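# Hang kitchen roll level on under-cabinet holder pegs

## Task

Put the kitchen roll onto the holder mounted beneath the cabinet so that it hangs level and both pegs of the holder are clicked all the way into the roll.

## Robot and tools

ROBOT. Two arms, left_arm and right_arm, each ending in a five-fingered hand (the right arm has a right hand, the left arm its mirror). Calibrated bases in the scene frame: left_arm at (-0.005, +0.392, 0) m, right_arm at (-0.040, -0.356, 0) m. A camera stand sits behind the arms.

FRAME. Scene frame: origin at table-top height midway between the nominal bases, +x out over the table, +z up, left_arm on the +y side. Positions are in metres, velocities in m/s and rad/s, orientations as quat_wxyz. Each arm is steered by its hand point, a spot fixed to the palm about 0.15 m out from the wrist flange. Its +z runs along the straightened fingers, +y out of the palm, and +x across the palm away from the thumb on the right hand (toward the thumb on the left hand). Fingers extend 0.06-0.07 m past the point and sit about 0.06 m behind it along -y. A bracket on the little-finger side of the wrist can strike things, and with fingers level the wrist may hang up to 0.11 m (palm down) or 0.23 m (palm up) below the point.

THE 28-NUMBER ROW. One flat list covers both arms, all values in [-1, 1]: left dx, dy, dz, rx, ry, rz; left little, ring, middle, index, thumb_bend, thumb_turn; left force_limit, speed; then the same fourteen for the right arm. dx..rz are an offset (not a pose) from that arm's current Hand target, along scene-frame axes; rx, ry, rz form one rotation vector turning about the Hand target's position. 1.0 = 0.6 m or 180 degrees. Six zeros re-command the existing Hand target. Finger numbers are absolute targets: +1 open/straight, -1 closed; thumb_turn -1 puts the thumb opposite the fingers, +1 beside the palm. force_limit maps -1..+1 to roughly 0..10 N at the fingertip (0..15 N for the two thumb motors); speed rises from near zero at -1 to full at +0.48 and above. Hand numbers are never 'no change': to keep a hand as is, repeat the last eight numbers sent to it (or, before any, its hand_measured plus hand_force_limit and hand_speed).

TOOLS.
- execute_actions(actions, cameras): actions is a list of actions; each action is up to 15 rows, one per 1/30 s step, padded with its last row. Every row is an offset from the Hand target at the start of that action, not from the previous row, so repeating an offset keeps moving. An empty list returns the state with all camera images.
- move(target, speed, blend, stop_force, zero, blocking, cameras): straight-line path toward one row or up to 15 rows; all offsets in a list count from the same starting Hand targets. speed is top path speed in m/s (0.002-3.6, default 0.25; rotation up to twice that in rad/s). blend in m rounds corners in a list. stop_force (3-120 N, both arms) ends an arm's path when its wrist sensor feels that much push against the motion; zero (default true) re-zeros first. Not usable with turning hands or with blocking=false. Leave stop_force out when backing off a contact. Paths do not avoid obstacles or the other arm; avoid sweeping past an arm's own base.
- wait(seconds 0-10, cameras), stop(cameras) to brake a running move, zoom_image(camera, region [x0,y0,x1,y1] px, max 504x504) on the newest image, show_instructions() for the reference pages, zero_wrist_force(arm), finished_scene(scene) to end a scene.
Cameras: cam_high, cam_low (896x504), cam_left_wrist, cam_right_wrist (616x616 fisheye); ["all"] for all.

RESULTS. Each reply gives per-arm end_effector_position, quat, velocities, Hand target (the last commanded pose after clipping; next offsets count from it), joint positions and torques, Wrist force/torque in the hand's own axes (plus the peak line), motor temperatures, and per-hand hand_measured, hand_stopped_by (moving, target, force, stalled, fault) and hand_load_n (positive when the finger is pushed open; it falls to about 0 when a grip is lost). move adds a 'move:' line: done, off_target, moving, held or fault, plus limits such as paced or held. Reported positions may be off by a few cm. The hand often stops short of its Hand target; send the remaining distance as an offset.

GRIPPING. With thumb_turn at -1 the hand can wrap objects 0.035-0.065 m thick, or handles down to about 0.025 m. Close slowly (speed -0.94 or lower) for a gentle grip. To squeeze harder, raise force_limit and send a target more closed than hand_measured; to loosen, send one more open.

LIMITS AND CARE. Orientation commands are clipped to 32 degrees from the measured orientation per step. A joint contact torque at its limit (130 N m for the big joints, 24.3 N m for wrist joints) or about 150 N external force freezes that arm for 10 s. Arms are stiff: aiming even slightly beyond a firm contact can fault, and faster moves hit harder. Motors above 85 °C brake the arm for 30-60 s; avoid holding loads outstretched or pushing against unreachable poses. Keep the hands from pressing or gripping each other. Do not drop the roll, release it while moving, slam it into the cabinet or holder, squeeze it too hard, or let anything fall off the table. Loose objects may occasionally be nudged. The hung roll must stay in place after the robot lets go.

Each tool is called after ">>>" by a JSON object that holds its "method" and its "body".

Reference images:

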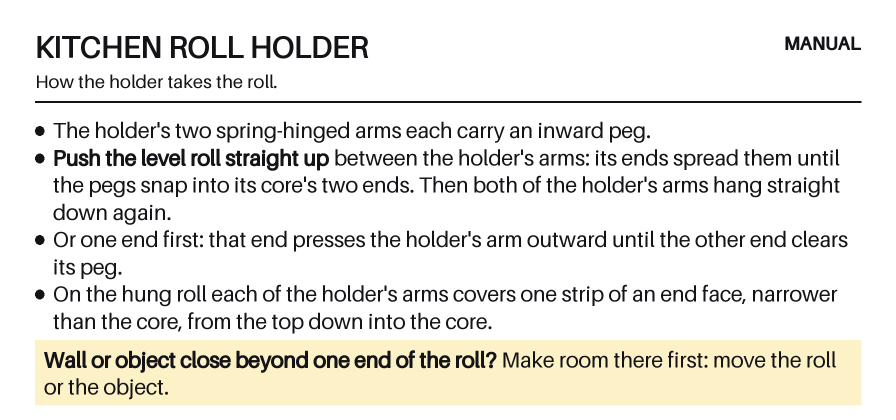

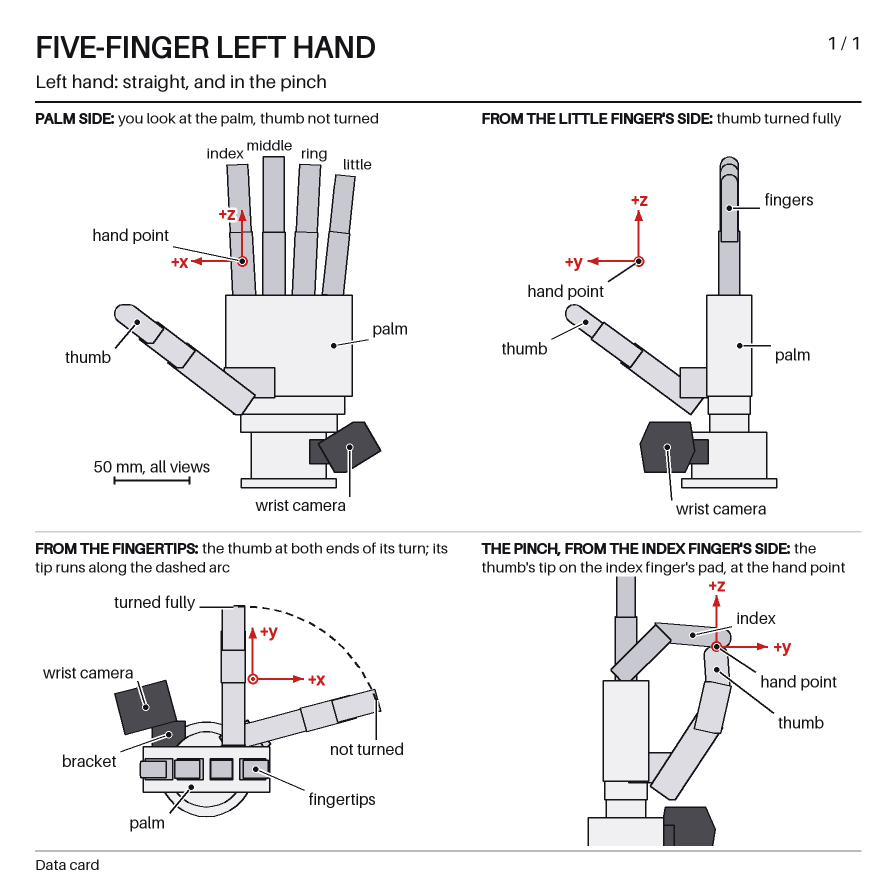

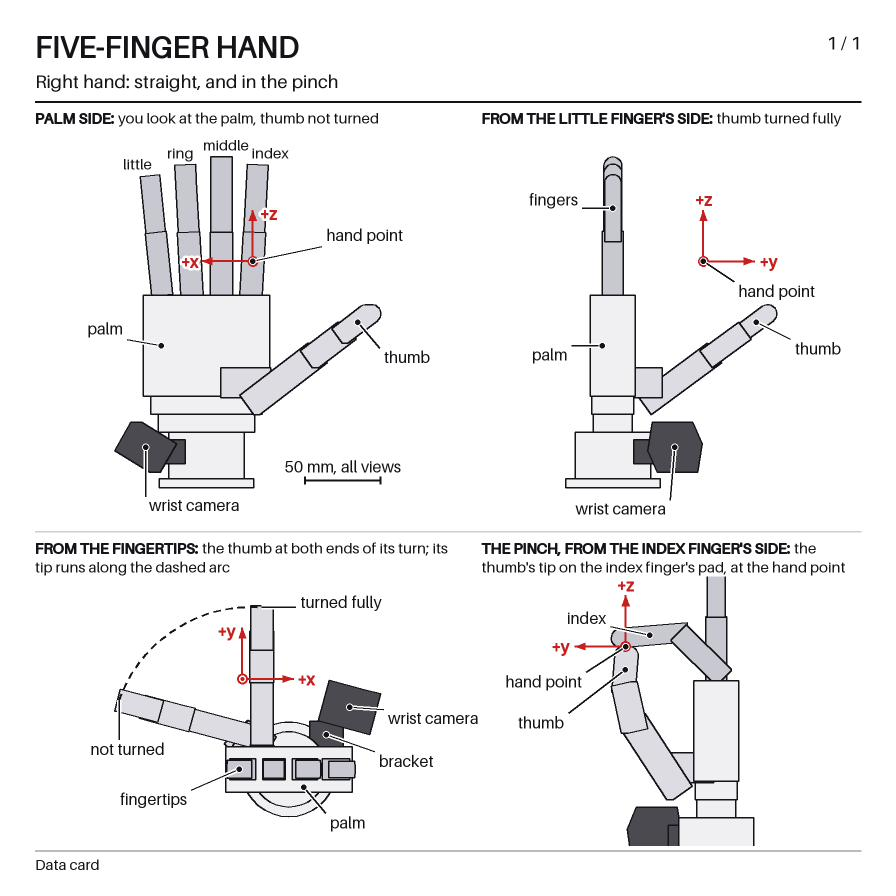

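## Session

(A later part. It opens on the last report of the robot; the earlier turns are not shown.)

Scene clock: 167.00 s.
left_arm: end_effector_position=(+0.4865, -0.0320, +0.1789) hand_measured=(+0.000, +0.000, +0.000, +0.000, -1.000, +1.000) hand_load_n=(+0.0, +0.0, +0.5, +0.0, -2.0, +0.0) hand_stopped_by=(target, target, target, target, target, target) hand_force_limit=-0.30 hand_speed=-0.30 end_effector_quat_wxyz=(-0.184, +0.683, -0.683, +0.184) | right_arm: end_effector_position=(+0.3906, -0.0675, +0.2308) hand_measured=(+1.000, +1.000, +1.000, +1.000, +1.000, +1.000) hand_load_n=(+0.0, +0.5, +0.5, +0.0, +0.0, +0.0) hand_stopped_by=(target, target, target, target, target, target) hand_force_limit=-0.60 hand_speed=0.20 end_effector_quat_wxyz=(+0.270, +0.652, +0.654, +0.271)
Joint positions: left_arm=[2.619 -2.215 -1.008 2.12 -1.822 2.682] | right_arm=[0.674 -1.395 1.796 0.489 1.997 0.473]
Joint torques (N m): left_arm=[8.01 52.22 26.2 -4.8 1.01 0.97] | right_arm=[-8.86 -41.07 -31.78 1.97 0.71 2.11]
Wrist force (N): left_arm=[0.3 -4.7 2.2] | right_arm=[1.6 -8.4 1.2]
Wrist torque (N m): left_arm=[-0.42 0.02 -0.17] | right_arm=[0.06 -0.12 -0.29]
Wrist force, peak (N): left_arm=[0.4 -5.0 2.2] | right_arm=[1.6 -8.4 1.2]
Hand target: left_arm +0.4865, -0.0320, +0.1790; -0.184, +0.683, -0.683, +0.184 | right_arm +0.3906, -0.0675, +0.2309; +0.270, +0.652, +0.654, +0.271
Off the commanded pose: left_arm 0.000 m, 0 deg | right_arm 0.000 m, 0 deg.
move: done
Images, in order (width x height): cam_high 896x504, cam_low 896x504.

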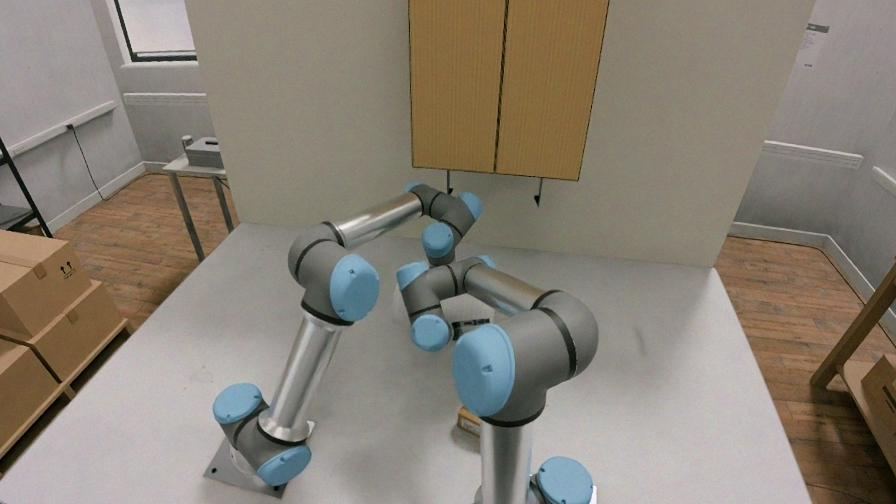

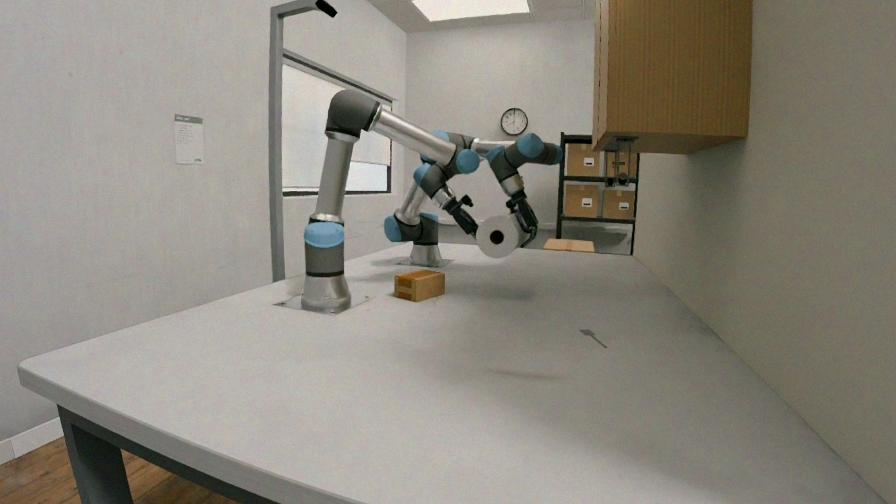

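>>> {"method": "move", "body": {"target": [0,0,0,0,0,0,0,0,0,0,-1,1,-0.3,-0.3,0,0,0,0,0,0,1,1,1,1,1,-1,-0.6,-0.4], "speed": 0.05}}

>>> {"method": "move", "body": {"target": [[0,0,0,0,0,0,0,0,0,0,-1,1,-0.3,-0.3,-0.0072,0,-0.0273,0,-0.0833,0,1,1,1,1,1,-1,-0.6,-0.4],[0,0,0,0,0,0,0,0,0,0,-1,1,-0.3,-0.3,-0.0063,0,-0.0523,0,-0.1667,0,1,1,1,1,1,-1,-0.6,-0.4]], "cameras": ["cam_low","cam_right_wrist"], "speed": 0.08, "blend": 0.003}}

>>> {"method": "zoom_image", "body": {"camera": "cam_low", "region": [420, 170, 560, 280]}}

Scene clock: 170.97 s.
left_arm: end_effector_position=(+0.4865, -0.0320, +0.1790) hand_measured=(+0.000, +0.000, +0.000, +0.000, -1.000, +1.000) hand_load_n=(+0.0, +0.0, +1.0, +0.0, -2.0, +0.0) hand_stopped_by=(target, target, target, target, target, target) hand_force_limit=-0.30 hand_speed=-0.30 end_effector_quat_wxyz=(-0.184, +0.683, -0.683, +0.184) | right_arm: end_effector_position=(+0.3906, -0.0675, +0.2309) hand_measured=(+1.000, +1.000, +1.000, +1.000, +1.000, -1.000) hand_load_n=(+0.0, +0.5, +0.0, +0.0, +0.0, +0.0) hand_stopped_by=(target, target, target, target, target, target) hand_force_limit=-0.60 hand_speed=-0.40 end_effector_quat_wxyz=(+0.270, +0.652, +0.654, +0.271)
Joint positions: left_arm=[2.619 -2.215 -1.007 2.12 -1.822 2.682] | right_arm=[0.674 -1.396 1.796 0.489 1.997 0.473]
Joint torques (N m): left_arm=[-8.6 35.21 26.01 -4.95 -1.03 -1.85] | right_arm=[10.68 -39.14 -30.83 1.44 -0.52 2.51]
Wrist force (N): left_arm=[0.5 -4.9 2.3] | right_arm=[1.5 -7.9 1.3]
Wrist torque (N m): left_arm=[-0.46 -0.02 -0.16] | right_arm=[0.14 -0.12 -0.29]
Wrist force, peak (N): left_arm=[0.5 -4.9 2.3] | right_arm=[1.4 -8.5 1.3]
Hand target: left_arm +0.4865, -0.0320, +0.1790; -0.184, +0.683, -0.683, +0.184 | right_arm +0.3906, -0.0675, +0.2309; +0.270, +0.652, +0.654, +0.271
Off the commanded pose: left_arm 0.000 m, 0 deg | right_arm 0.000 m, 0 deg.
move: done

Scene clock: 174.90 s.
left_arm: end_effector_position=(+0.4865, -0.0320, +0.1790) hand_measured=(+0.000, +0.000, +0.002, +0.000, -1.000, +1.000) hand_load_n=(+0.0, +2.5, +5.5, +3.5, -2.0, +0.5) hand_stopped_by=(target, target, target, target, target, target) hand_force_limit=-0.30 hand_speed=-0.30 end_effector_quat_wxyz=(-0.184, +0.683, -0.683, +0.184) | right_arm: end_effector_position=(+0.3868, -0.0674, +0.1996) hand_measured=(+1.000, +1.000, +1.000, +1.000, +1.000, -1.000) hand_load_n=(+0.0, +0.5, +1.0, +0.5, +0.0, +0.0) hand_stopped_by=(target, target, target, target, target, target) hand_force_limit=-0.60 hand_speed=-0.40 end_effector_quat_wxyz=(+0.430, +0.560, +0.562, +0.431)
Joint positions: left_arm=[2.619 -2.215 -1.007 2.12 -1.822 2.682] | right_arm=[0.749 -1.356 2.141 -0.449 2.242 0.214]
Joint torques (N m): left_arm=[-8.56 28.84 12.68 -4.85 3.05 -1.81] | right_arm=[-18.29 -28.73 -18.62 -8.56 3.15 -2.49]
Wrist force (N): left_arm=[-3.3 -27.4 0.7] | right_arm=[-3.0 -26.6 -17.0]
Wrist torque (N m): left_arm=[-0.38 0.08 0.03] | right_arm=[1.44 0.40 -0.85]
Wrist force, peak (N): left_arm=[-3.5 -27.6 0.8] | right_arm=[-3.0 -27.0 -16.8]
Hand target: left_arm +0.4865, -0.0320, +0.1790; -0.184, +0.683, -0.683, +0.184 | right_arm +0.3868, -0.0675, +0.1996; +0.430, +0.560, +0.562, +0.431
Off the commanded pose: left_arm 0.000 m, 0 deg | right_arm 0.000 m, 0 deg.
move: done
camera_calibration:
cam_right_wrist: T_world_to_cam=[[0.253014, 0.28251, 0.925296, -0.268282], [-0.404896, -0.837705, 0.366482, 0.0316911], [0.87866, -0.467374, -0.097564, -0.237164], [0, 0, 0, 1]] pos_world=[0.289097, -0.00850426, 0.213487]
Images, in order (width x height): cam_low 896x504, cam_right_wrist 616x616.

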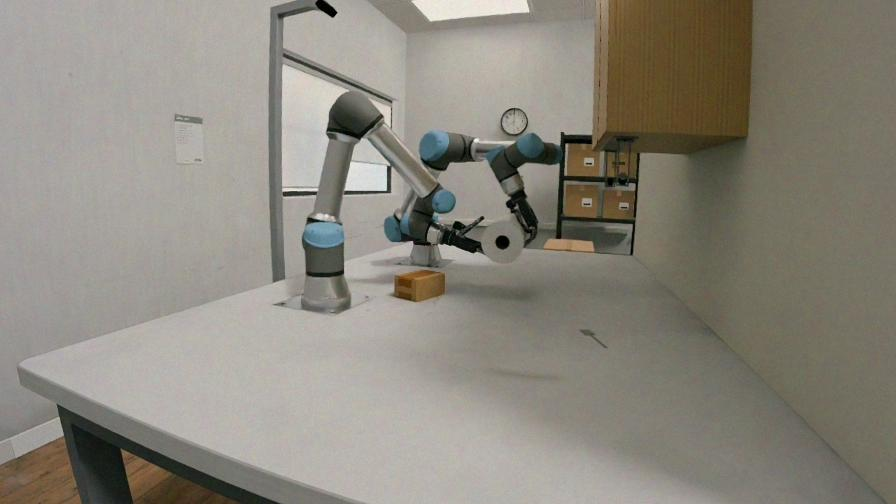

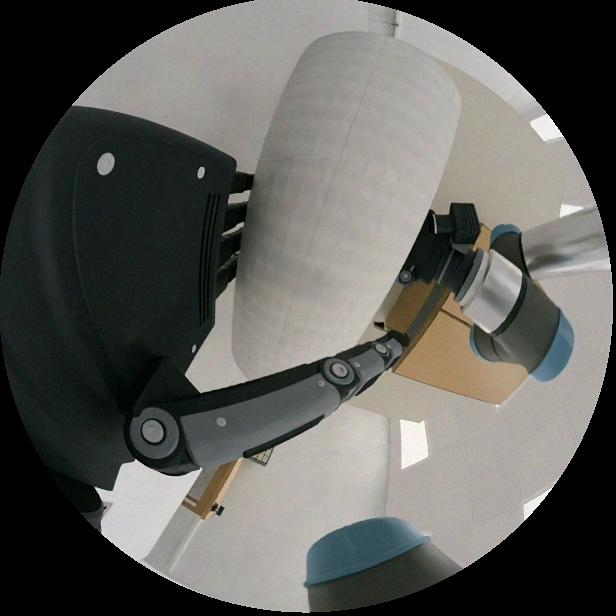

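Scaled by 3.600.

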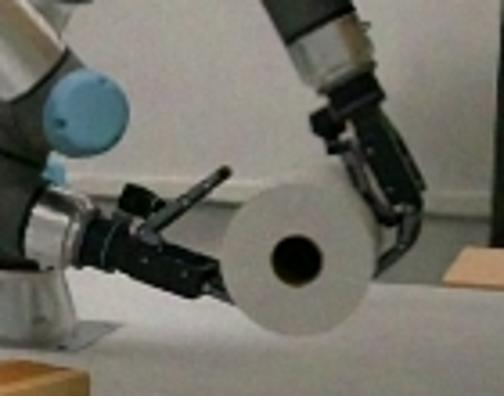

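>>> {"method": "move", "body": {"target": [0,0,0,0,0,0,0,0,0,0,-1,1,-0.3,-0.3,0.003,0,-0.015,0,0,0,1,1,1,1,1,-1,-0.6,-0.4], "cameras": ["cam_low"], "speed": 0.03}}

>>> {"method": "zoom_image", "body": {"camera": "cam_low", "region": [420, 170, 560, 280]}}

Scene clock: 177.53 s.
left_arm: end_effector_position=(+0.4865, -0.0320, +0.1789) hand_measured=(+0.000, +0.000, +0.002, +0.000, -1.000, +1.000) hand_load_n=(+0.0, +0.5, +3.5, +1.0, -2.0, +0.0) hand_stopped_by=(target, target, target, target, target, target) hand_force_limit=-0.30 hand_speed=-0.30 end_effector_quat_wxyz=(-0.184, +0.683, -0.683, +0.184) | right_arm: end_effector_position=(+0.3886, -0.0675, +0.1907) hand_measured=(+1.000, +1.000, +1.000, +1.000, +1.000, -1.000) hand_load_n=(+0.0, +0.0, +0.5, +0.5, -0.5, +0.0) hand_stopped_by=(target, target, target, target, target, target) hand_force_limit=-0.60 hand_speed=-0.40 end_effector_quat_wxyz=(+0.430, +0.560, +0.562, +0.431)
Joint positions: left_arm=[2.619 -2.215 -1.007 2.12 -1.822 2.682] | right_arm=[0.745 -1.336 2.148 -0.475 2.239 0.212]
Joint torques (N m): left_arm=[-8.82 26.71 5.76 -4.77 4.03 -1.7] | right_arm=[-15.38 -24.95 -9.2 -5.21 -2.05 -2.28]
Wrist force (N): left_arm=[-2.0 -9.8 2.1] | right_arm=[-1.4 -12.0 -6.5]
Wrist torque (N m): left_arm=[-0.09 0.05 -0.04] | right_arm=[0.50 0.12 -0.38]
Wrist force, peak (N): left_arm=[-3.4 -27.7 0.4] | right_arm=[-2.9 -26.8 -17.3]
Hand target: left_arm +0.4865, -0.0320, +0.1790; -0.184, +0.683, -0.683, +0.184 | right_arm +0.3886, -0.0675, +0.1906; +0.430, +0.560, +0.562, +0.431
Off the commanded pose: left_arm 0.000 m, 0 deg | right_arm 0.000 m, 0 deg.
move: done
Images, in order (width x height): cam_low 896x504.

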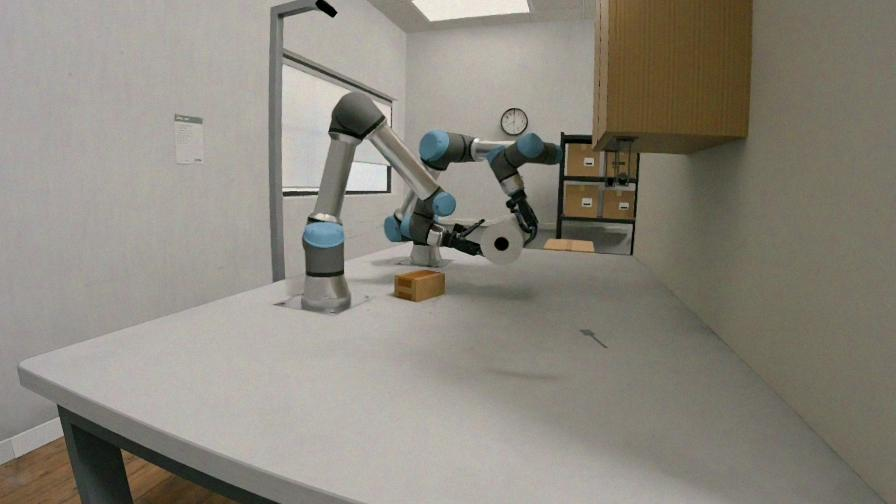

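Scaled by 3.600.

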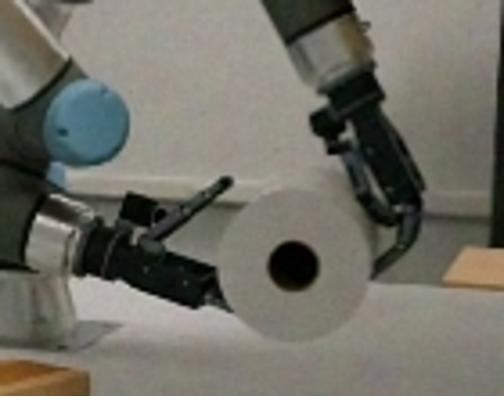

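>>> {"method": "move", "body": {"target": [0,0,0,0,0,0,0,0,0,0,-1,1,-0.3,-0.3,0.0167,0,-0.01,0,0,0,1,1,1,1,1,-1,-0.6,-0.4], "cameras": ["cam_low"], "speed": 0.03}}

>>> {"method": "zoom_image", "body": {"camera": "cam_low", "region": [420, 170, 560, 280]}}

Scene clock: 179.10 s.
left_arm: end_effector_position=(+0.4865, -0.0320, +0.1789) hand_measured=(+0.000, +0.000, +0.002, +0.000, -1.000, +1.000) hand_load_n=(+0.0, +0.5, +4.5, +2.5, -2.0, +0.0) hand_stopped_by=(target, target, target, target, target, target) hand_force_limit=-0.30 hand_speed=-0.30 end_effector_quat_wxyz=(-0.184, +0.683, -0.683, +0.184) | right_arm: end_effector_position=(+0.3985, -0.0675, +0.1846) hand_measured=(+1.000, +1.000, +1.000, +1.000, +1.000, -1.000) hand_load_n=(+0.0, +0.5, +0.0, +0.5, -0.5, +0.0) hand_stopped_by=(target, target, target, target, target, target) hand_force_limit=-0.60 hand_speed=-0.40 end_effector_quat_wxyz=(+0.430, +0.560, +0.562, +0.431)
Joint positions: left_arm=[2.619 -2.215 -1.007 2.12 -1.822 2.682] | right_arm=[0.727 -1.315 2.14 -0.494 2.222 0.205]
Joint torques (N m): left_arm=[-8.5 29.05 15.23 -4.74 2.2 -1.67] | right_arm=[-19.11 -25.85 -34.98 -6.41 -2.07 -2.15]
Wrist force (N): left_arm=[-2.7 -15.9 2.0] | right_arm=[-2.1 -16.6 -10.4]
Wrist torque (N m): left_arm=[-0.04 0.03 0.03] | right_arm=[0.70 0.21 -0.54]
Wrist force, peak (N): left_arm=[-2.9 -15.9 2.0] | right_arm=[-2.1 -16.6 -10.4]
Hand target: left_arm +0.4865, -0.0320, +0.1790; -0.184, +0.683, -0.683, +0.184 | right_arm +0.3986, -0.0675, +0.1846; +0.430, +0.560, +0.562, +0.431
Off the commanded pose: left_arm 0.000 m, 0 deg | right_arm 0.000 m, 0 deg.
move: done
Images, in order (width x height): cam_low 896x504.

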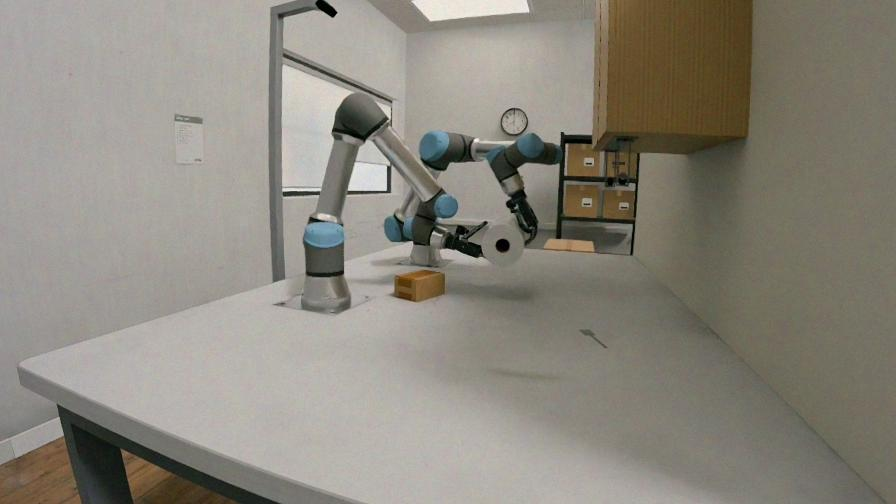

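Scaled by 3.600.

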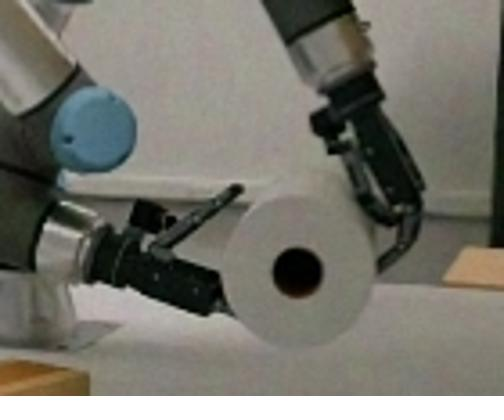

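>>> {"method": "move", "body": {"target": [-0.0233,0,0.0383,0,0,0,0,0,0,0,-1,1,-0.3,-0.3,0,0,0,0,0,0,1,1,1,1,1,-1,-0.6,-0.4], "cameras": ["cam_low"], "speed": 0.03}}

>>> {"method": "zoom_image", "body": {"camera": "cam_low", "region": [420, 170, 560, 280]}}

Scene clock: 182.77 s.
left_arm: end_effector_position=(+0.4726, -0.0320, +0.2018) hand_measured=(+0.000, +0.000, +0.002, +0.000, -1.000, +1.000) hand_load_n=(+0.0, +0.5, +4.5, +1.5, -2.0, +0.0) hand_stopped_by=(target, target, target, target, target, target) hand_force_limit=-0.30 hand_speed=-0.30 end_effector_quat_wxyz=(-0.184, +0.683, -0.683, +0.184) | right_arm: end_effector_position=(+0.3986, -0.0675, +0.1846) hand_measured=(+1.000, +1.000, +1.000, +1.000, +1.000, -1.000) hand_load_n=(+0.0, +0.0, +0.5, +0.0, +0.0, +0.0) hand_stopped_by=(target, target, target, target, target, target) hand_force_limit=-0.60 hand_speed=-0.40 end_effector_quat_wxyz=(+0.430, +0.560, +0.562, +0.431)
Joint positions: left_arm=[2.606 -2.183 -1.003 2.08 -1.828 2.67] | right_arm=[0.726 -1.315 2.14 -0.494 2.221 0.204]
Joint torques (N m): left_arm=[-14.98 50.95 24.11 -6.36 -1.36 -2.31] | right_arm=[-15.6 -26.44 -30.14 -3.86 -1.28 -2.14]
Wrist force (N): left_arm=[-0.8 -10.9 2.3] | right_arm=[-0.3 -12.3 -7.3]
Wrist torque (N m): left_arm=[-0.05 0.03 0.07] | right_arm=[0.12 0.27 -0.37]
Wrist force, peak (N): left_arm=[-2.6 -16.6 2.0] | right_arm=[-2.2 -17.1 -10.7]
Hand target: left_arm +0.4725, -0.0320, +0.2019; -0.184, +0.683, -0.683, +0.184 | right_arm +0.3986, -0.0675, +0.1846; +0.430, +0.560, +0.562, +0.431
Off the commanded pose: left_arm 0.000 m, 0 deg | right_arm 0.000 m, 0 deg.
move: done
Images, in order (width x height): cam_low 896x504.

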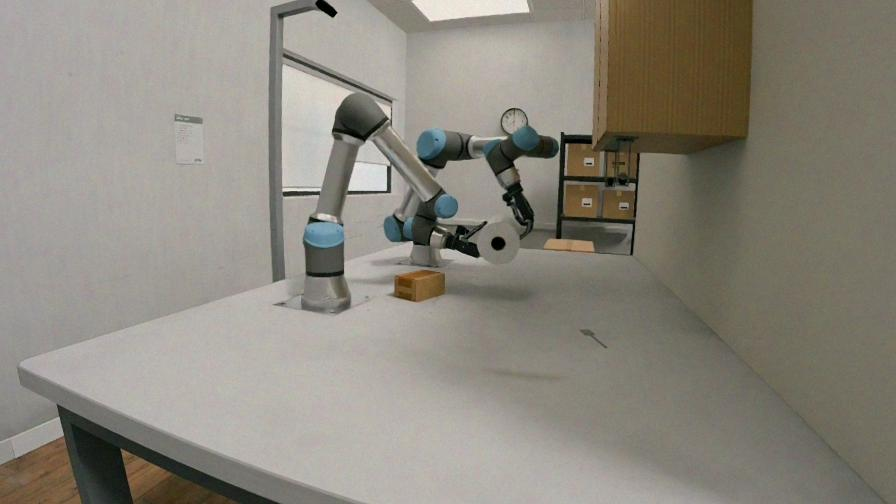

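Scaled by 3.600.

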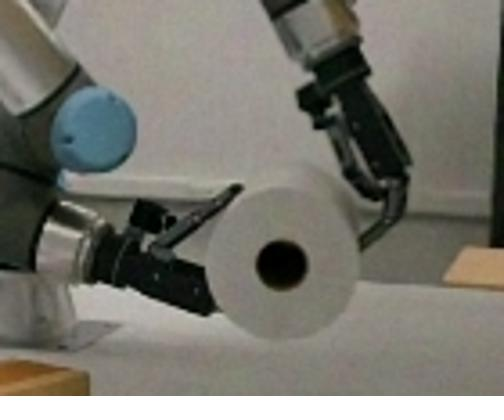

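>>> {"method": "move", "body": {"target": [0,0,0.1667,0,0,0,0,0,0,0,-1,1,-0.3,-0.3,0,0,0.1667,0,0,0,1,1,1,1,1,-1,-0.6,-0.4], "speed": 0.06}}

>>> {"method": "move", "body": {"target": [[0.004,0,0,0,0,0,0,0,0,0,-1,1,-0.3,-0.3,0.0015,0,-0.0227,0,-0.0833,0,1,1,1,1,1,-1,-0.6,-0.4]], "cameras": ["cam_low","cam_right_wrist"], "speed": 0.05}}

>>> {"method": "zoom_image", "body": {"camera": "cam_low", "region": [420, 140, 560, 250]}}

Scene clock: 186.60 s.
left_arm: end_effector_position=(+0.4725, -0.0319, +0.3019) hand_measured=(+0.000, +0.000, +0.002, +0.000, -1.000, +1.000) hand_load_n=(+0.0, +0.5, +4.5, +2.0, -2.0, +0.0) hand_stopped_by=(target, target, target, target, target, target) hand_force_limit=-0.30 hand_speed=-0.30 end_effector_quat_wxyz=(-0.184, +0.683, -0.683, +0.184) | right_arm: end_effector_position=(+0.3987, -0.0675, +0.2845) hand_measured=(+1.000, +1.000, +1.000, +1.000, +1.000, -1.000) hand_load_n=(+0.0, +0.0, +0.0, +0.5, +0.0, +0.5) hand_stopped_by=(target, target, target, target, target, target) hand_force_limit=-0.60 hand_speed=-0.40 end_effector_quat_wxyz=(+0.430, +0.560, +0.562, +0.431)
Joint positions: left_arm=[2.606 -2.212 -0.698 1.804 -1.828 2.67] | right_arm=[0.726 -1.485 2.021 -0.206 2.221 0.204]
Joint torques (N m): left_arm=[-8.45 26.21 24.7 -6.3 -0.99 -2.17] | right_arm=[4.05 -38.79 -35.91 -0.4 1.86 2.4]
Wrist force (N): left_arm=[-1.0 -11.3 2.8] | right_arm=[-0.7 -12.1 -8.0]
Wrist torque (N m): left_arm=[-0.08 0.04 0.07] | right_arm=[0.20 0.30 -0.47]
Wrist force, peak (N): left_arm=[-1.6 -11.9 2.5] | right_arm=[-0.9 -12.8 -8.7]
Hand target: left_arm +0.4725, -0.0320, +0.3020; -0.184, +0.683, -0.683, +0.184 | right_arm +0.3986, -0.0675, +0.2846; +0.430, +0.560, +0.562, +0.431
Off the commanded pose: left_arm 0.000 m, 0 deg | right_arm 0.000 m, 0 deg.
move: done

Scene clock: 189.80 s.
left_arm: end_effector_position=(+0.4749, -0.0320, +0.3020) hand_measured=(+0.000, +0.000, +0.002, +0.000, -1.000, +1.000) hand_load_n=(+0.0, +0.5, +3.5, -1.0, -1.5, +0.0) hand_stopped_by=(target, target, target, target, target, target) hand_force_limit=-0.30 hand_speed=-0.30 end_effector_quat_wxyz=(-0.184, +0.683, -0.683, +0.184) | right_arm: end_effector_position=(+0.3995, -0.0675, +0.2710) hand_measured=(+1.000, +1.000, +1.000, +1.000, +1.000, -1.000) hand_load_n=(+0.0, +0.0, +0.0, +0.5, +0.0, +0.0) hand_stopped_by=(target, target, target, target, target, target) hand_force_limit=-0.60 hand_speed=-0.40 end_effector_quat_wxyz=(+0.500, +0.499, +0.501, +0.500)
Joint positions: left_arm=[2.608 -2.219 -0.687 1.8 -1.827 2.672] | right_arm=[0.712 -1.422 2.189 -0.767 2.234 -0.002]
Joint torques (N m): left_arm=[6.21 22.81 20.88 -6.56 4.79 2.48] | right_arm=[-16.25 -25.75 -15.25 -7.61 -2.9 -2.4]
Wrist force (N): left_arm=[-2.5 -17.3 -3.8] | right_arm=[-1.8 -19.3 -12.3]
Wrist torque (N m): left_arm=[0.00 0.01 0.03] | right_arm=[0.58 0.33 -0.62]
Wrist force, peak (N): left_arm=[-2.3 -17.3 -4.0] | right_arm=[-2.1 -19.5 -12.6]
Hand target: left_arm +0.4749, -0.0320, +0.3020; -0.184, +0.683, -0.683, +0.184 | right_arm +0.3995, -0.0675, +0.2710; +0.500, +0.499, +0.501, +0.500
Off the commanded pose: left_arm 0.000 m, 0 deg | right_arm 0.000 m, 0 deg.
move: done
camera_calibration:
cam_right_wrist: T_world_to_cam=[[0.0050177, 0.282466, 0.959264, -0.247683], [-0.486018, -0.837666, 0.249202, 0.0748183], [0.873934, -0.46747, 0.13308, -0.302135], [0, 0, 0, 1]] pos_world=[0.301652, -0.00860423, 0.259157]
Images, in order (width x height): cam_low 896x504, cam_right_wrist 616x616.

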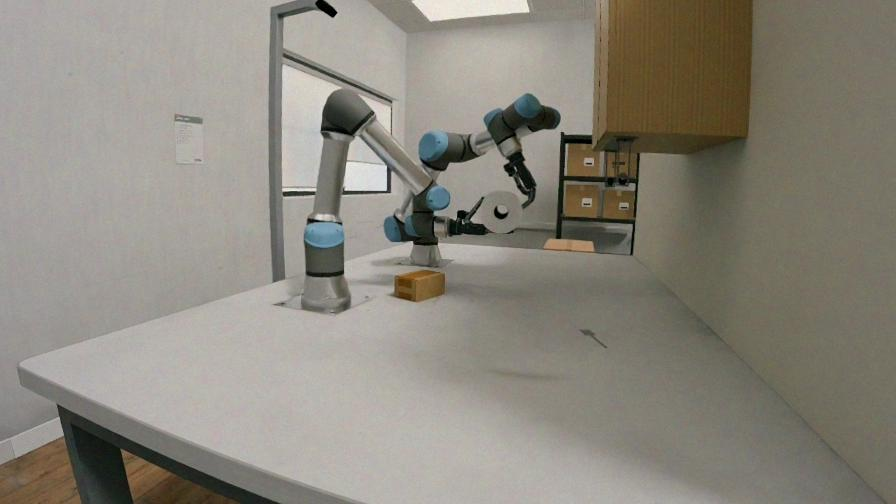

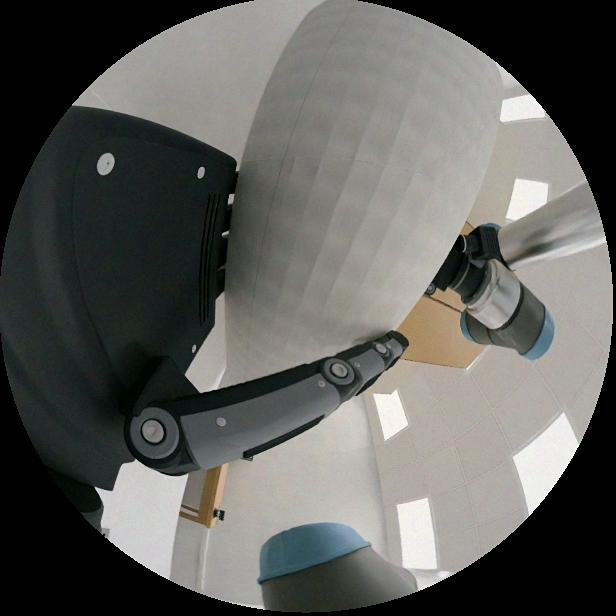

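Scaled by 3.600.

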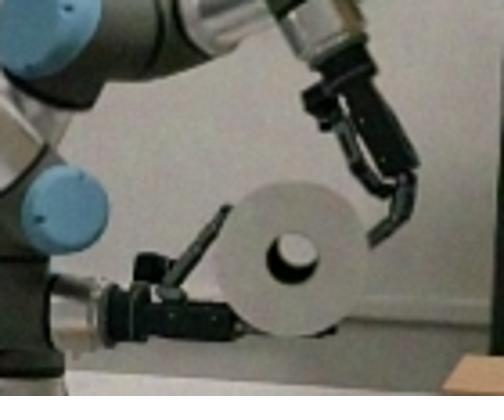

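>>> {"method": "move", "body": {"target": [[0.008,0,0.01,0,0,0,0,0,0,0,-1,1,-0.3,-0.3,0.0072,0,-0.0215,0,-0.0833,0,1,1,1,1,1,-1,-0.6,-0.4]], "cameras": ["cam_low"], "speed": 0.05}}

>>> {"method": "zoom_image", "body": {"camera": "cam_low", "region": [420, 140, 560, 250]}}

Scene clock: 193.77 s.
left_arm: end_effector_position=(+0.4797, -0.0320, +0.3080) hand_measured=(+0.000, +0.000, +0.000, +0.000, -1.000, +1.000) hand_load_n=(+0.0, +0.0, +2.0, -3.0, -2.0, +0.0) hand_stopped_by=(target, target, target, target, target, target) hand_force_limit=-0.30 hand_speed=-0.30 end_effector_quat_wxyz=(-0.184, +0.683, -0.683, +0.184) | right_arm: end_effector_position=(+0.4039, -0.0675, +0.2581) hand_measured=(+1.000, +1.000, +1.000, +1.000, +1.000, -1.000) hand_load_n=(+0.0, +0.0, +0.0, +0.5, +0.0, +0.0) hand_stopped_by=(target, target, target, target, target, target) hand_force_limit=-0.60 hand_speed=-0.40 end_effector_quat_wxyz=(+0.561, +0.429, +0.432, +0.561)
Joint positions: left_arm=[2.613 -2.237 -0.639 1.772 -1.825 2.676] | right_arm=[0.664 -1.259 2.294 -1.351 2.162 -0.183]
Joint torques (N m): left_arm=[9.2 24.4 22.99 -5.08 3.89 2.24] | right_arm=[-14.15 -27.9 -8.15 -7.32 -3.72 -2.56]
Wrist force (N): left_arm=[-2.0 -9.8 -4.8] | right_arm=[-2.1 -14.5 -9.7]
Wrist torque (N m): left_arm=[-0.02 -0.08 -0.03] | right_arm=[0.49 0.27 -0.50]
Wrist force, peak (N): left_arm=[-2.4 -17.4 -3.9] | right_arm=[-1.9 -19.7 -12.7]
Hand target: left_arm +0.4797, -0.0320, +0.3080; -0.184, +0.683, -0.683, +0.184 | right_arm +0.4039, -0.0675, +0.2581; +0.561, +0.429, +0.432, +0.561
Off the commanded pose: left_arm 0.000 m, 0 deg | right_arm 0.000 m, 0 deg.
move: done
Images, in order (width x height): cam_low 896x504.

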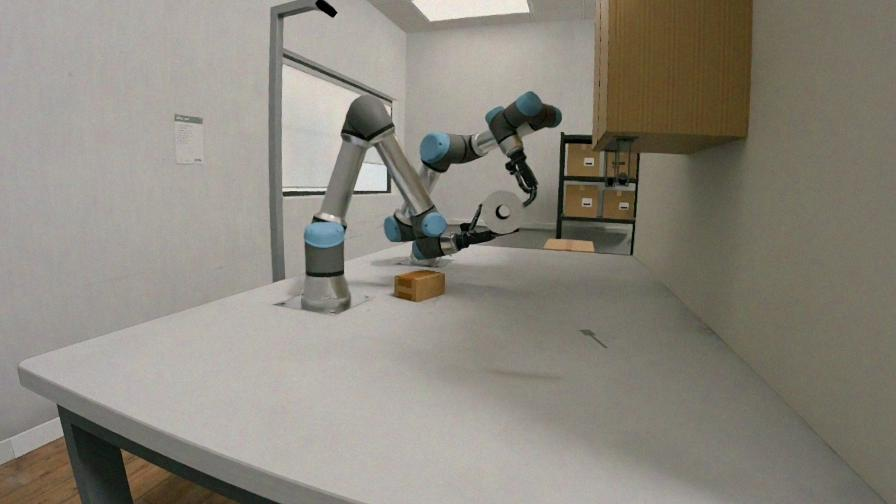

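Scaled by 3.600.

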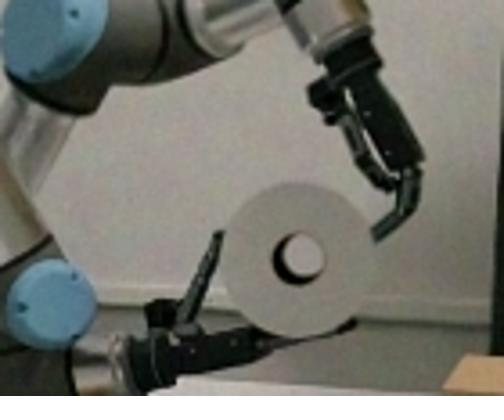

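>>> {"method": "move", "body": {"target": [[0.02,0,0.02,0,0,0,0,0,0,0,-1,1,-0.3,-0.3,0,0,0,0,0,0,1,1,1,1,1,-1,-0.6,-0.4]], "cameras": ["cam_low","cam_high"], "speed": 0.03}}

>>> {"method": "zoom_image", "body": {"camera": "cam_low", "region": [420, 140, 560, 250]}}

>>> {"method": "zoom_image", "body": {"camera": "cam_high", "region": [380, 180, 540, 360]}}

Scene clock: 195.33 s.
left_arm: end_effector_position=(+0.4916, -0.0320, +0.3199) hand_measured=(+0.000, +0.000, +0.000, +0.000, -1.000, +1.000) hand_load_n=(+0.0, +0.5, +1.0, +0.0, -2.0, +0.0) hand_stopped_by=(target, target, target, target, target, target) hand_force_limit=-0.30 hand_speed=-0.30 end_effector_quat_wxyz=(-0.184, +0.683, -0.683, +0.184) | right_arm: end_effector_position=(+0.4039, -0.0675, +0.2581) hand_measured=(+1.000, +1.000, +1.000, +1.000, +1.000, -1.000) hand_load_n=(+0.0, +0.0, +0.0, +0.0, +0.5, +0.0) hand_stopped_by=(target, target, target, target, target, target) hand_force_limit=-0.60 hand_speed=-0.40 end_effector_quat_wxyz=(+0.561, +0.429, +0.432, +0.561)
Joint positions: left_arm=[2.623 -2.289 -0.517 1.704 -1.82 2.686] | right_arm=[0.664 -1.259 2.294 -1.351 2.162 -0.183]
Joint torques (N m): left_arm=[12.47 31.52 26.68 -3.92 2.58 2.25] | right_arm=[-11.47 -25.08 -7.05 -0.65 0.96 -1.81]
Wrist force (N): left_arm=[-0.6 0.9 1.3] | right_arm=[0.3 -5.3 -2.3]
Wrist torque (N m): left_arm=[-0.02 0.11 -0.20] | right_arm=[-0.11 0.13 -0.19]
Wrist force, peak (N): left_arm=[-2.2 -10.0 -5.1] | right_arm=[-2.4 -14.7 -10.1]
Hand target: left_arm +0.4917, -0.0320, +0.3200; -0.184, +0.683, -0.683, +0.184 | right_arm +0.4039, -0.0675, +0.2581; +0.561, +0.429, +0.432, +0.561
Off the commanded pose: left_arm 0.000 m, 0 deg | right_arm 0.000 m, 0 deg.
move: done
Images, in order (width x height): cam_high 896x504, cam_low 896x504.

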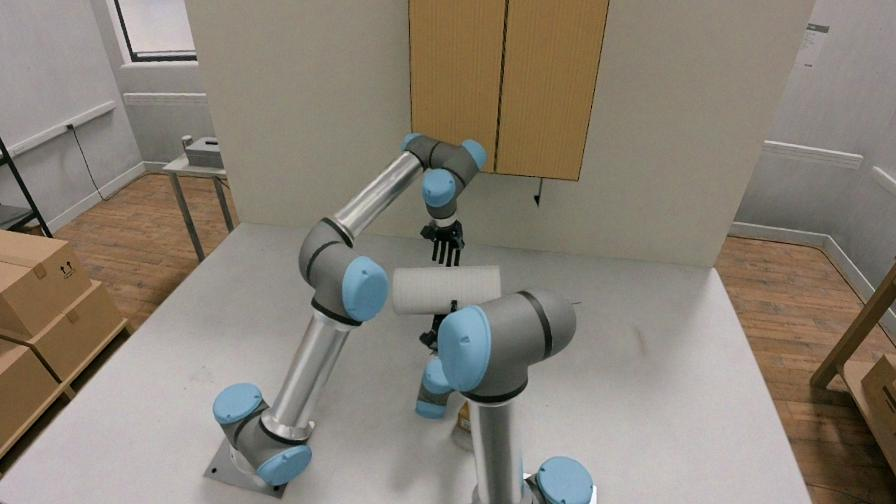

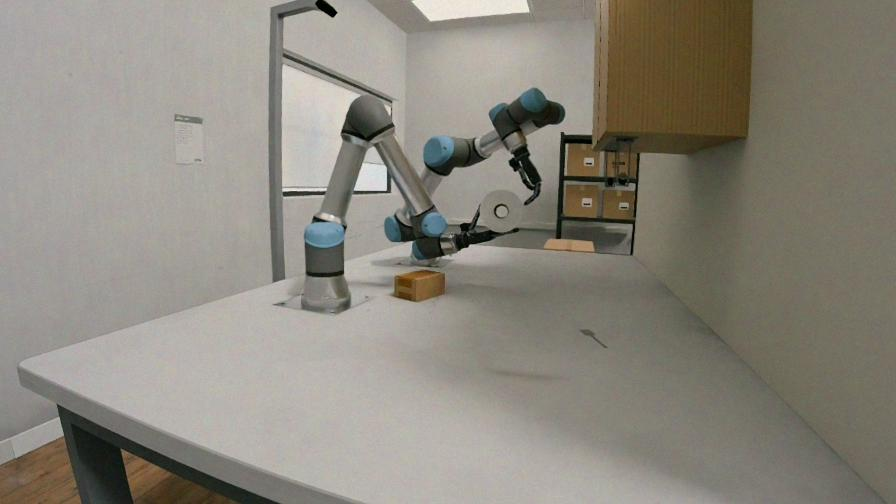

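Scaled by 3.600.

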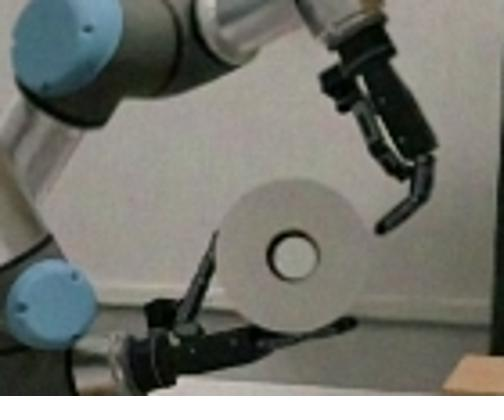

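Scaled by 2.800.

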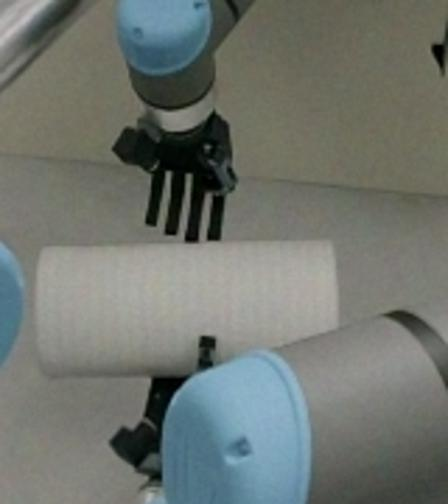

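>>> {"method": "move", "body": {"target": [[0.03,0,0.12,0,0,0,0,0,0,0,-1,1,-0.3,-0.3,0,0,0,0,0,0,1,1,1,1,1,-1,-0.6,-0.4],[-0.05,0.5,0.15,0,0,0,0,0,0,0,-1,1,-0.3,-0.3,0,0,0,0,0,0,1,1,1,1,1,-1,-0.6,-0.4]], "speed": 0.2, "blend": 0.02}}

>>> {"method": "move", "body": {"target": [[0,0,0,0,0,0,1,1,1,1,1,-1,-0.3,0.2,0,0,0,0,-0.0556,0,1,1,1,1,1,-1,-0.6,-0.4]], "cameras": ["all"], "speed": 0.1}}

Scene clock: 199.90 s.
left_arm: end_effector_position=(+0.4617, +0.2679, +0.4100) hand_measured=(+0.000, +0.000, +0.000, +0.000, -1.000, +1.000) hand_load_n=(+0.0, +0.5, +1.0, -0.5, -2.0, +0.0) hand_stopped_by=(target, target, target, target, target, target) hand_force_limit=-0.30 hand_speed=-0.30 end_effector_quat_wxyz=(-0.184, +0.683, -0.683, +0.184) | right_arm: end_effector_position=(+0.4039, -0.0675, +0.2581) hand_measured=(+1.000, +1.000, +1.000, +1.000, +1.000, -1.000) hand_load_n=(+0.0, +0.5, +0.0, +0.0, +0.0, +0.5) hand_stopped_by=(target, target, target, target, target, target) hand_force_limit=-0.60 hand_speed=-0.40 end_effector_quat_wxyz=(+0.561, +0.429, +0.432, +0.561)
Joint positions: left_arm=[3.244 -1.802 -1.002 1.756 -1.517 3.232] | right_arm=[0.664 -1.259 2.294 -1.351 2.162 -0.183]
Joint torques (N m): left_arm=[13.88 37.39 7.25 1.19 2.79 2.29] | right_arm=[-2.04 -24.85 -6.24 -0.48 1.84 1.53]
Wrist force (N): left_arm=[-0.9 0.8 1.4] | right_arm=[0.1 -5.2 -2.5]
Wrist torque (N m): left_arm=[-0.06 0.17 -0.22] | right_arm=[-0.08 0.16 -0.18]
Wrist force, peak (N): left_arm=[-0.7 1.3 1.9] | right_arm=[0.2 -5.6 -2.7]
Hand target: left_arm +0.4617, +0.2680, +0.4100; -0.184, +0.683, -0.683, +0.184 | right_arm +0.4039, -0.0675, +0.2581; +0.561, +0.429, +0.432, +0.561
Off the commanded pose: left_arm 0.000 m, 0 deg | right_arm 0.000 m, 0 deg.
move: done

Scene clock: 201.43 s.
left_arm: end_effector_position=(+0.4617, +0.2680, +0.4100) hand_measured=(+1.000, +1.000, +1.000, +1.000, +1.000, -1.000) hand_load_n=(+0.0, +0.0, -0.5, +0.0, +0.0, +0.0) hand_stopped_by=(target, target, target, target, target, target) hand_force_limit=-0.30 hand_speed=0.20 end_effector_quat_wxyz=(-0.184, +0.683, -0.683, +0.184) | right_arm: end_effector_position=(+0.4038, -0.0675, +0.2580) hand_measured=(+1.000, +1.000, +1.000, +1.000, +1.000, -1.000) hand_load_n=(+0.0, +0.0, +0.0, +0.0, +0.5, +0.5) hand_stopped_by=(target, target, target, target, target, target) hand_force_limit=-0.60 hand_speed=-0.40 end_effector_quat_wxyz=(+0.596, +0.379, +0.381, +0.596)
Joint positions: left_arm=[3.244 -1.802 -1.002 1.757 -1.517 3.232] | right_arm=[0.626 -1.134 2.315 -1.688 2.088 -0.272]
Joint torques (N m): left_arm=[12.5 37.37 10.27 -1.11 2.06 2.25] | right_arm=[-13.56 -23.61 -18.62 -5.27 -2.87 -2.37]
Wrist force (N): left_arm=[-0.7 0.9 1.3] | right_arm=[0.1 -5.0 -3.4]
Wrist torque (N m): left_arm=[-0.04 0.14 -0.22] | right_arm=[-0.09 0.17 -0.15]
Wrist force, peak (N): left_arm=[-0.9 1.1 1.5] | right_arm=[0.3 -5.2 -3.2]
Hand target: left_arm +0.4617, +0.2680, +0.4100; -0.184, +0.683, -0.683, +0.184 | right_arm +0.4039, -0.0675, +0.2581; +0.596, +0.379, +0.381, +0.596
Off the commanded pose: left_arm 0.000 m, 0 deg | right_arm 0.000 m, 0 deg.
move: done
camera_calibration:
cam_left_wrist: T_world_to_cam=[[0.827996, -0.327117, 0.455432, -0.475551], [-0.494389, -0.809113, 0.317672, 0.311147], [0.26458, -0.488191, -0.831665, 0.462695], [0, 0, 0, 1]] pos_world=[0.425162, 0.322076, 0.502546]
cam_right_wrist: T_world_to_cam=[[-0.400793, 0.282585, 0.871499, -0.048733], [-0.545768, -0.837682, 0.0206271, 0.163209], [0.735868, -0.467369, 0.489963, -0.340401], [0, 0, 0, 1]] pos_world=[0.320032, -0.0086041, 0.205888]

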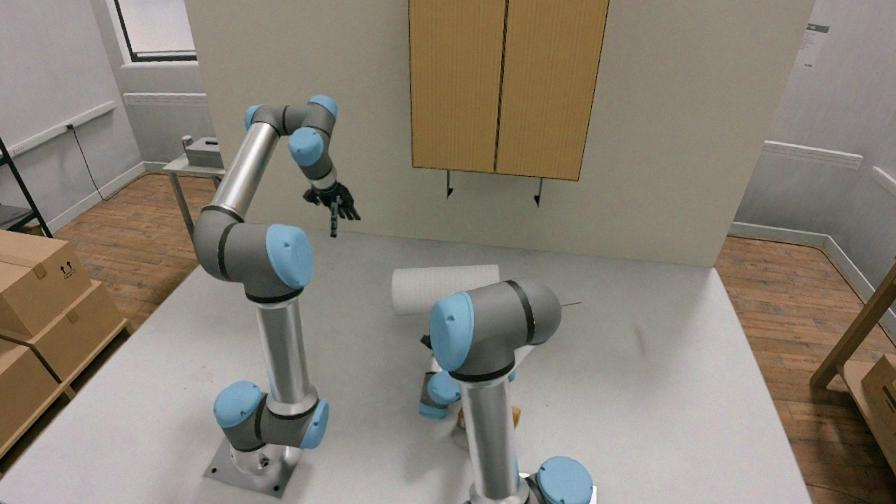

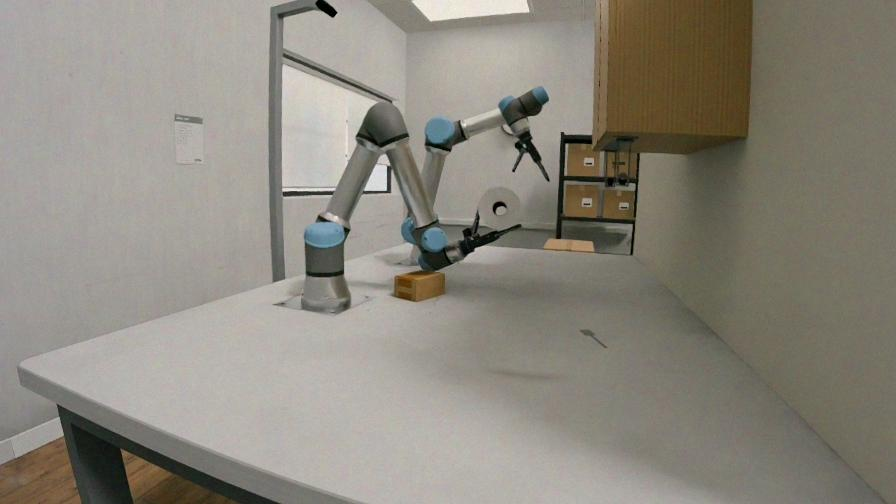

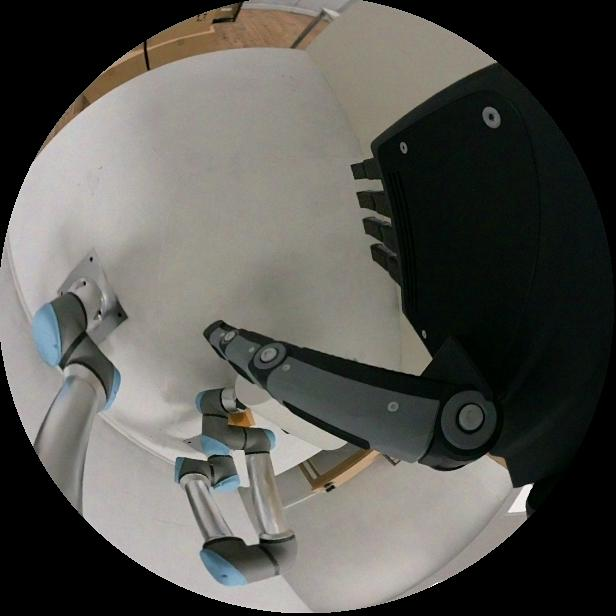

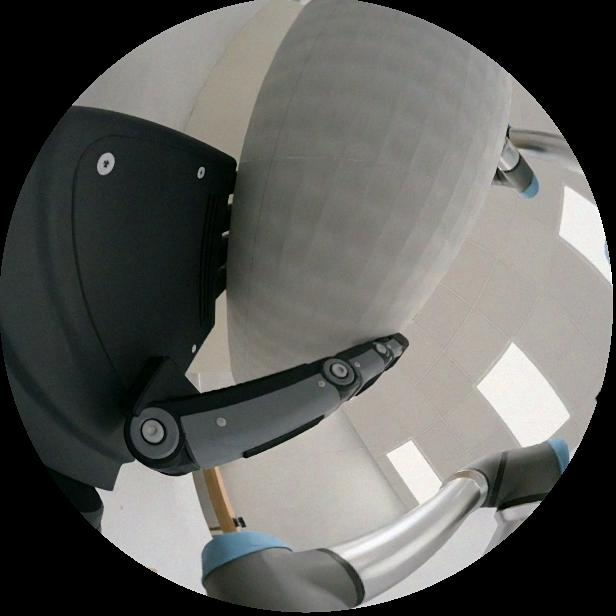

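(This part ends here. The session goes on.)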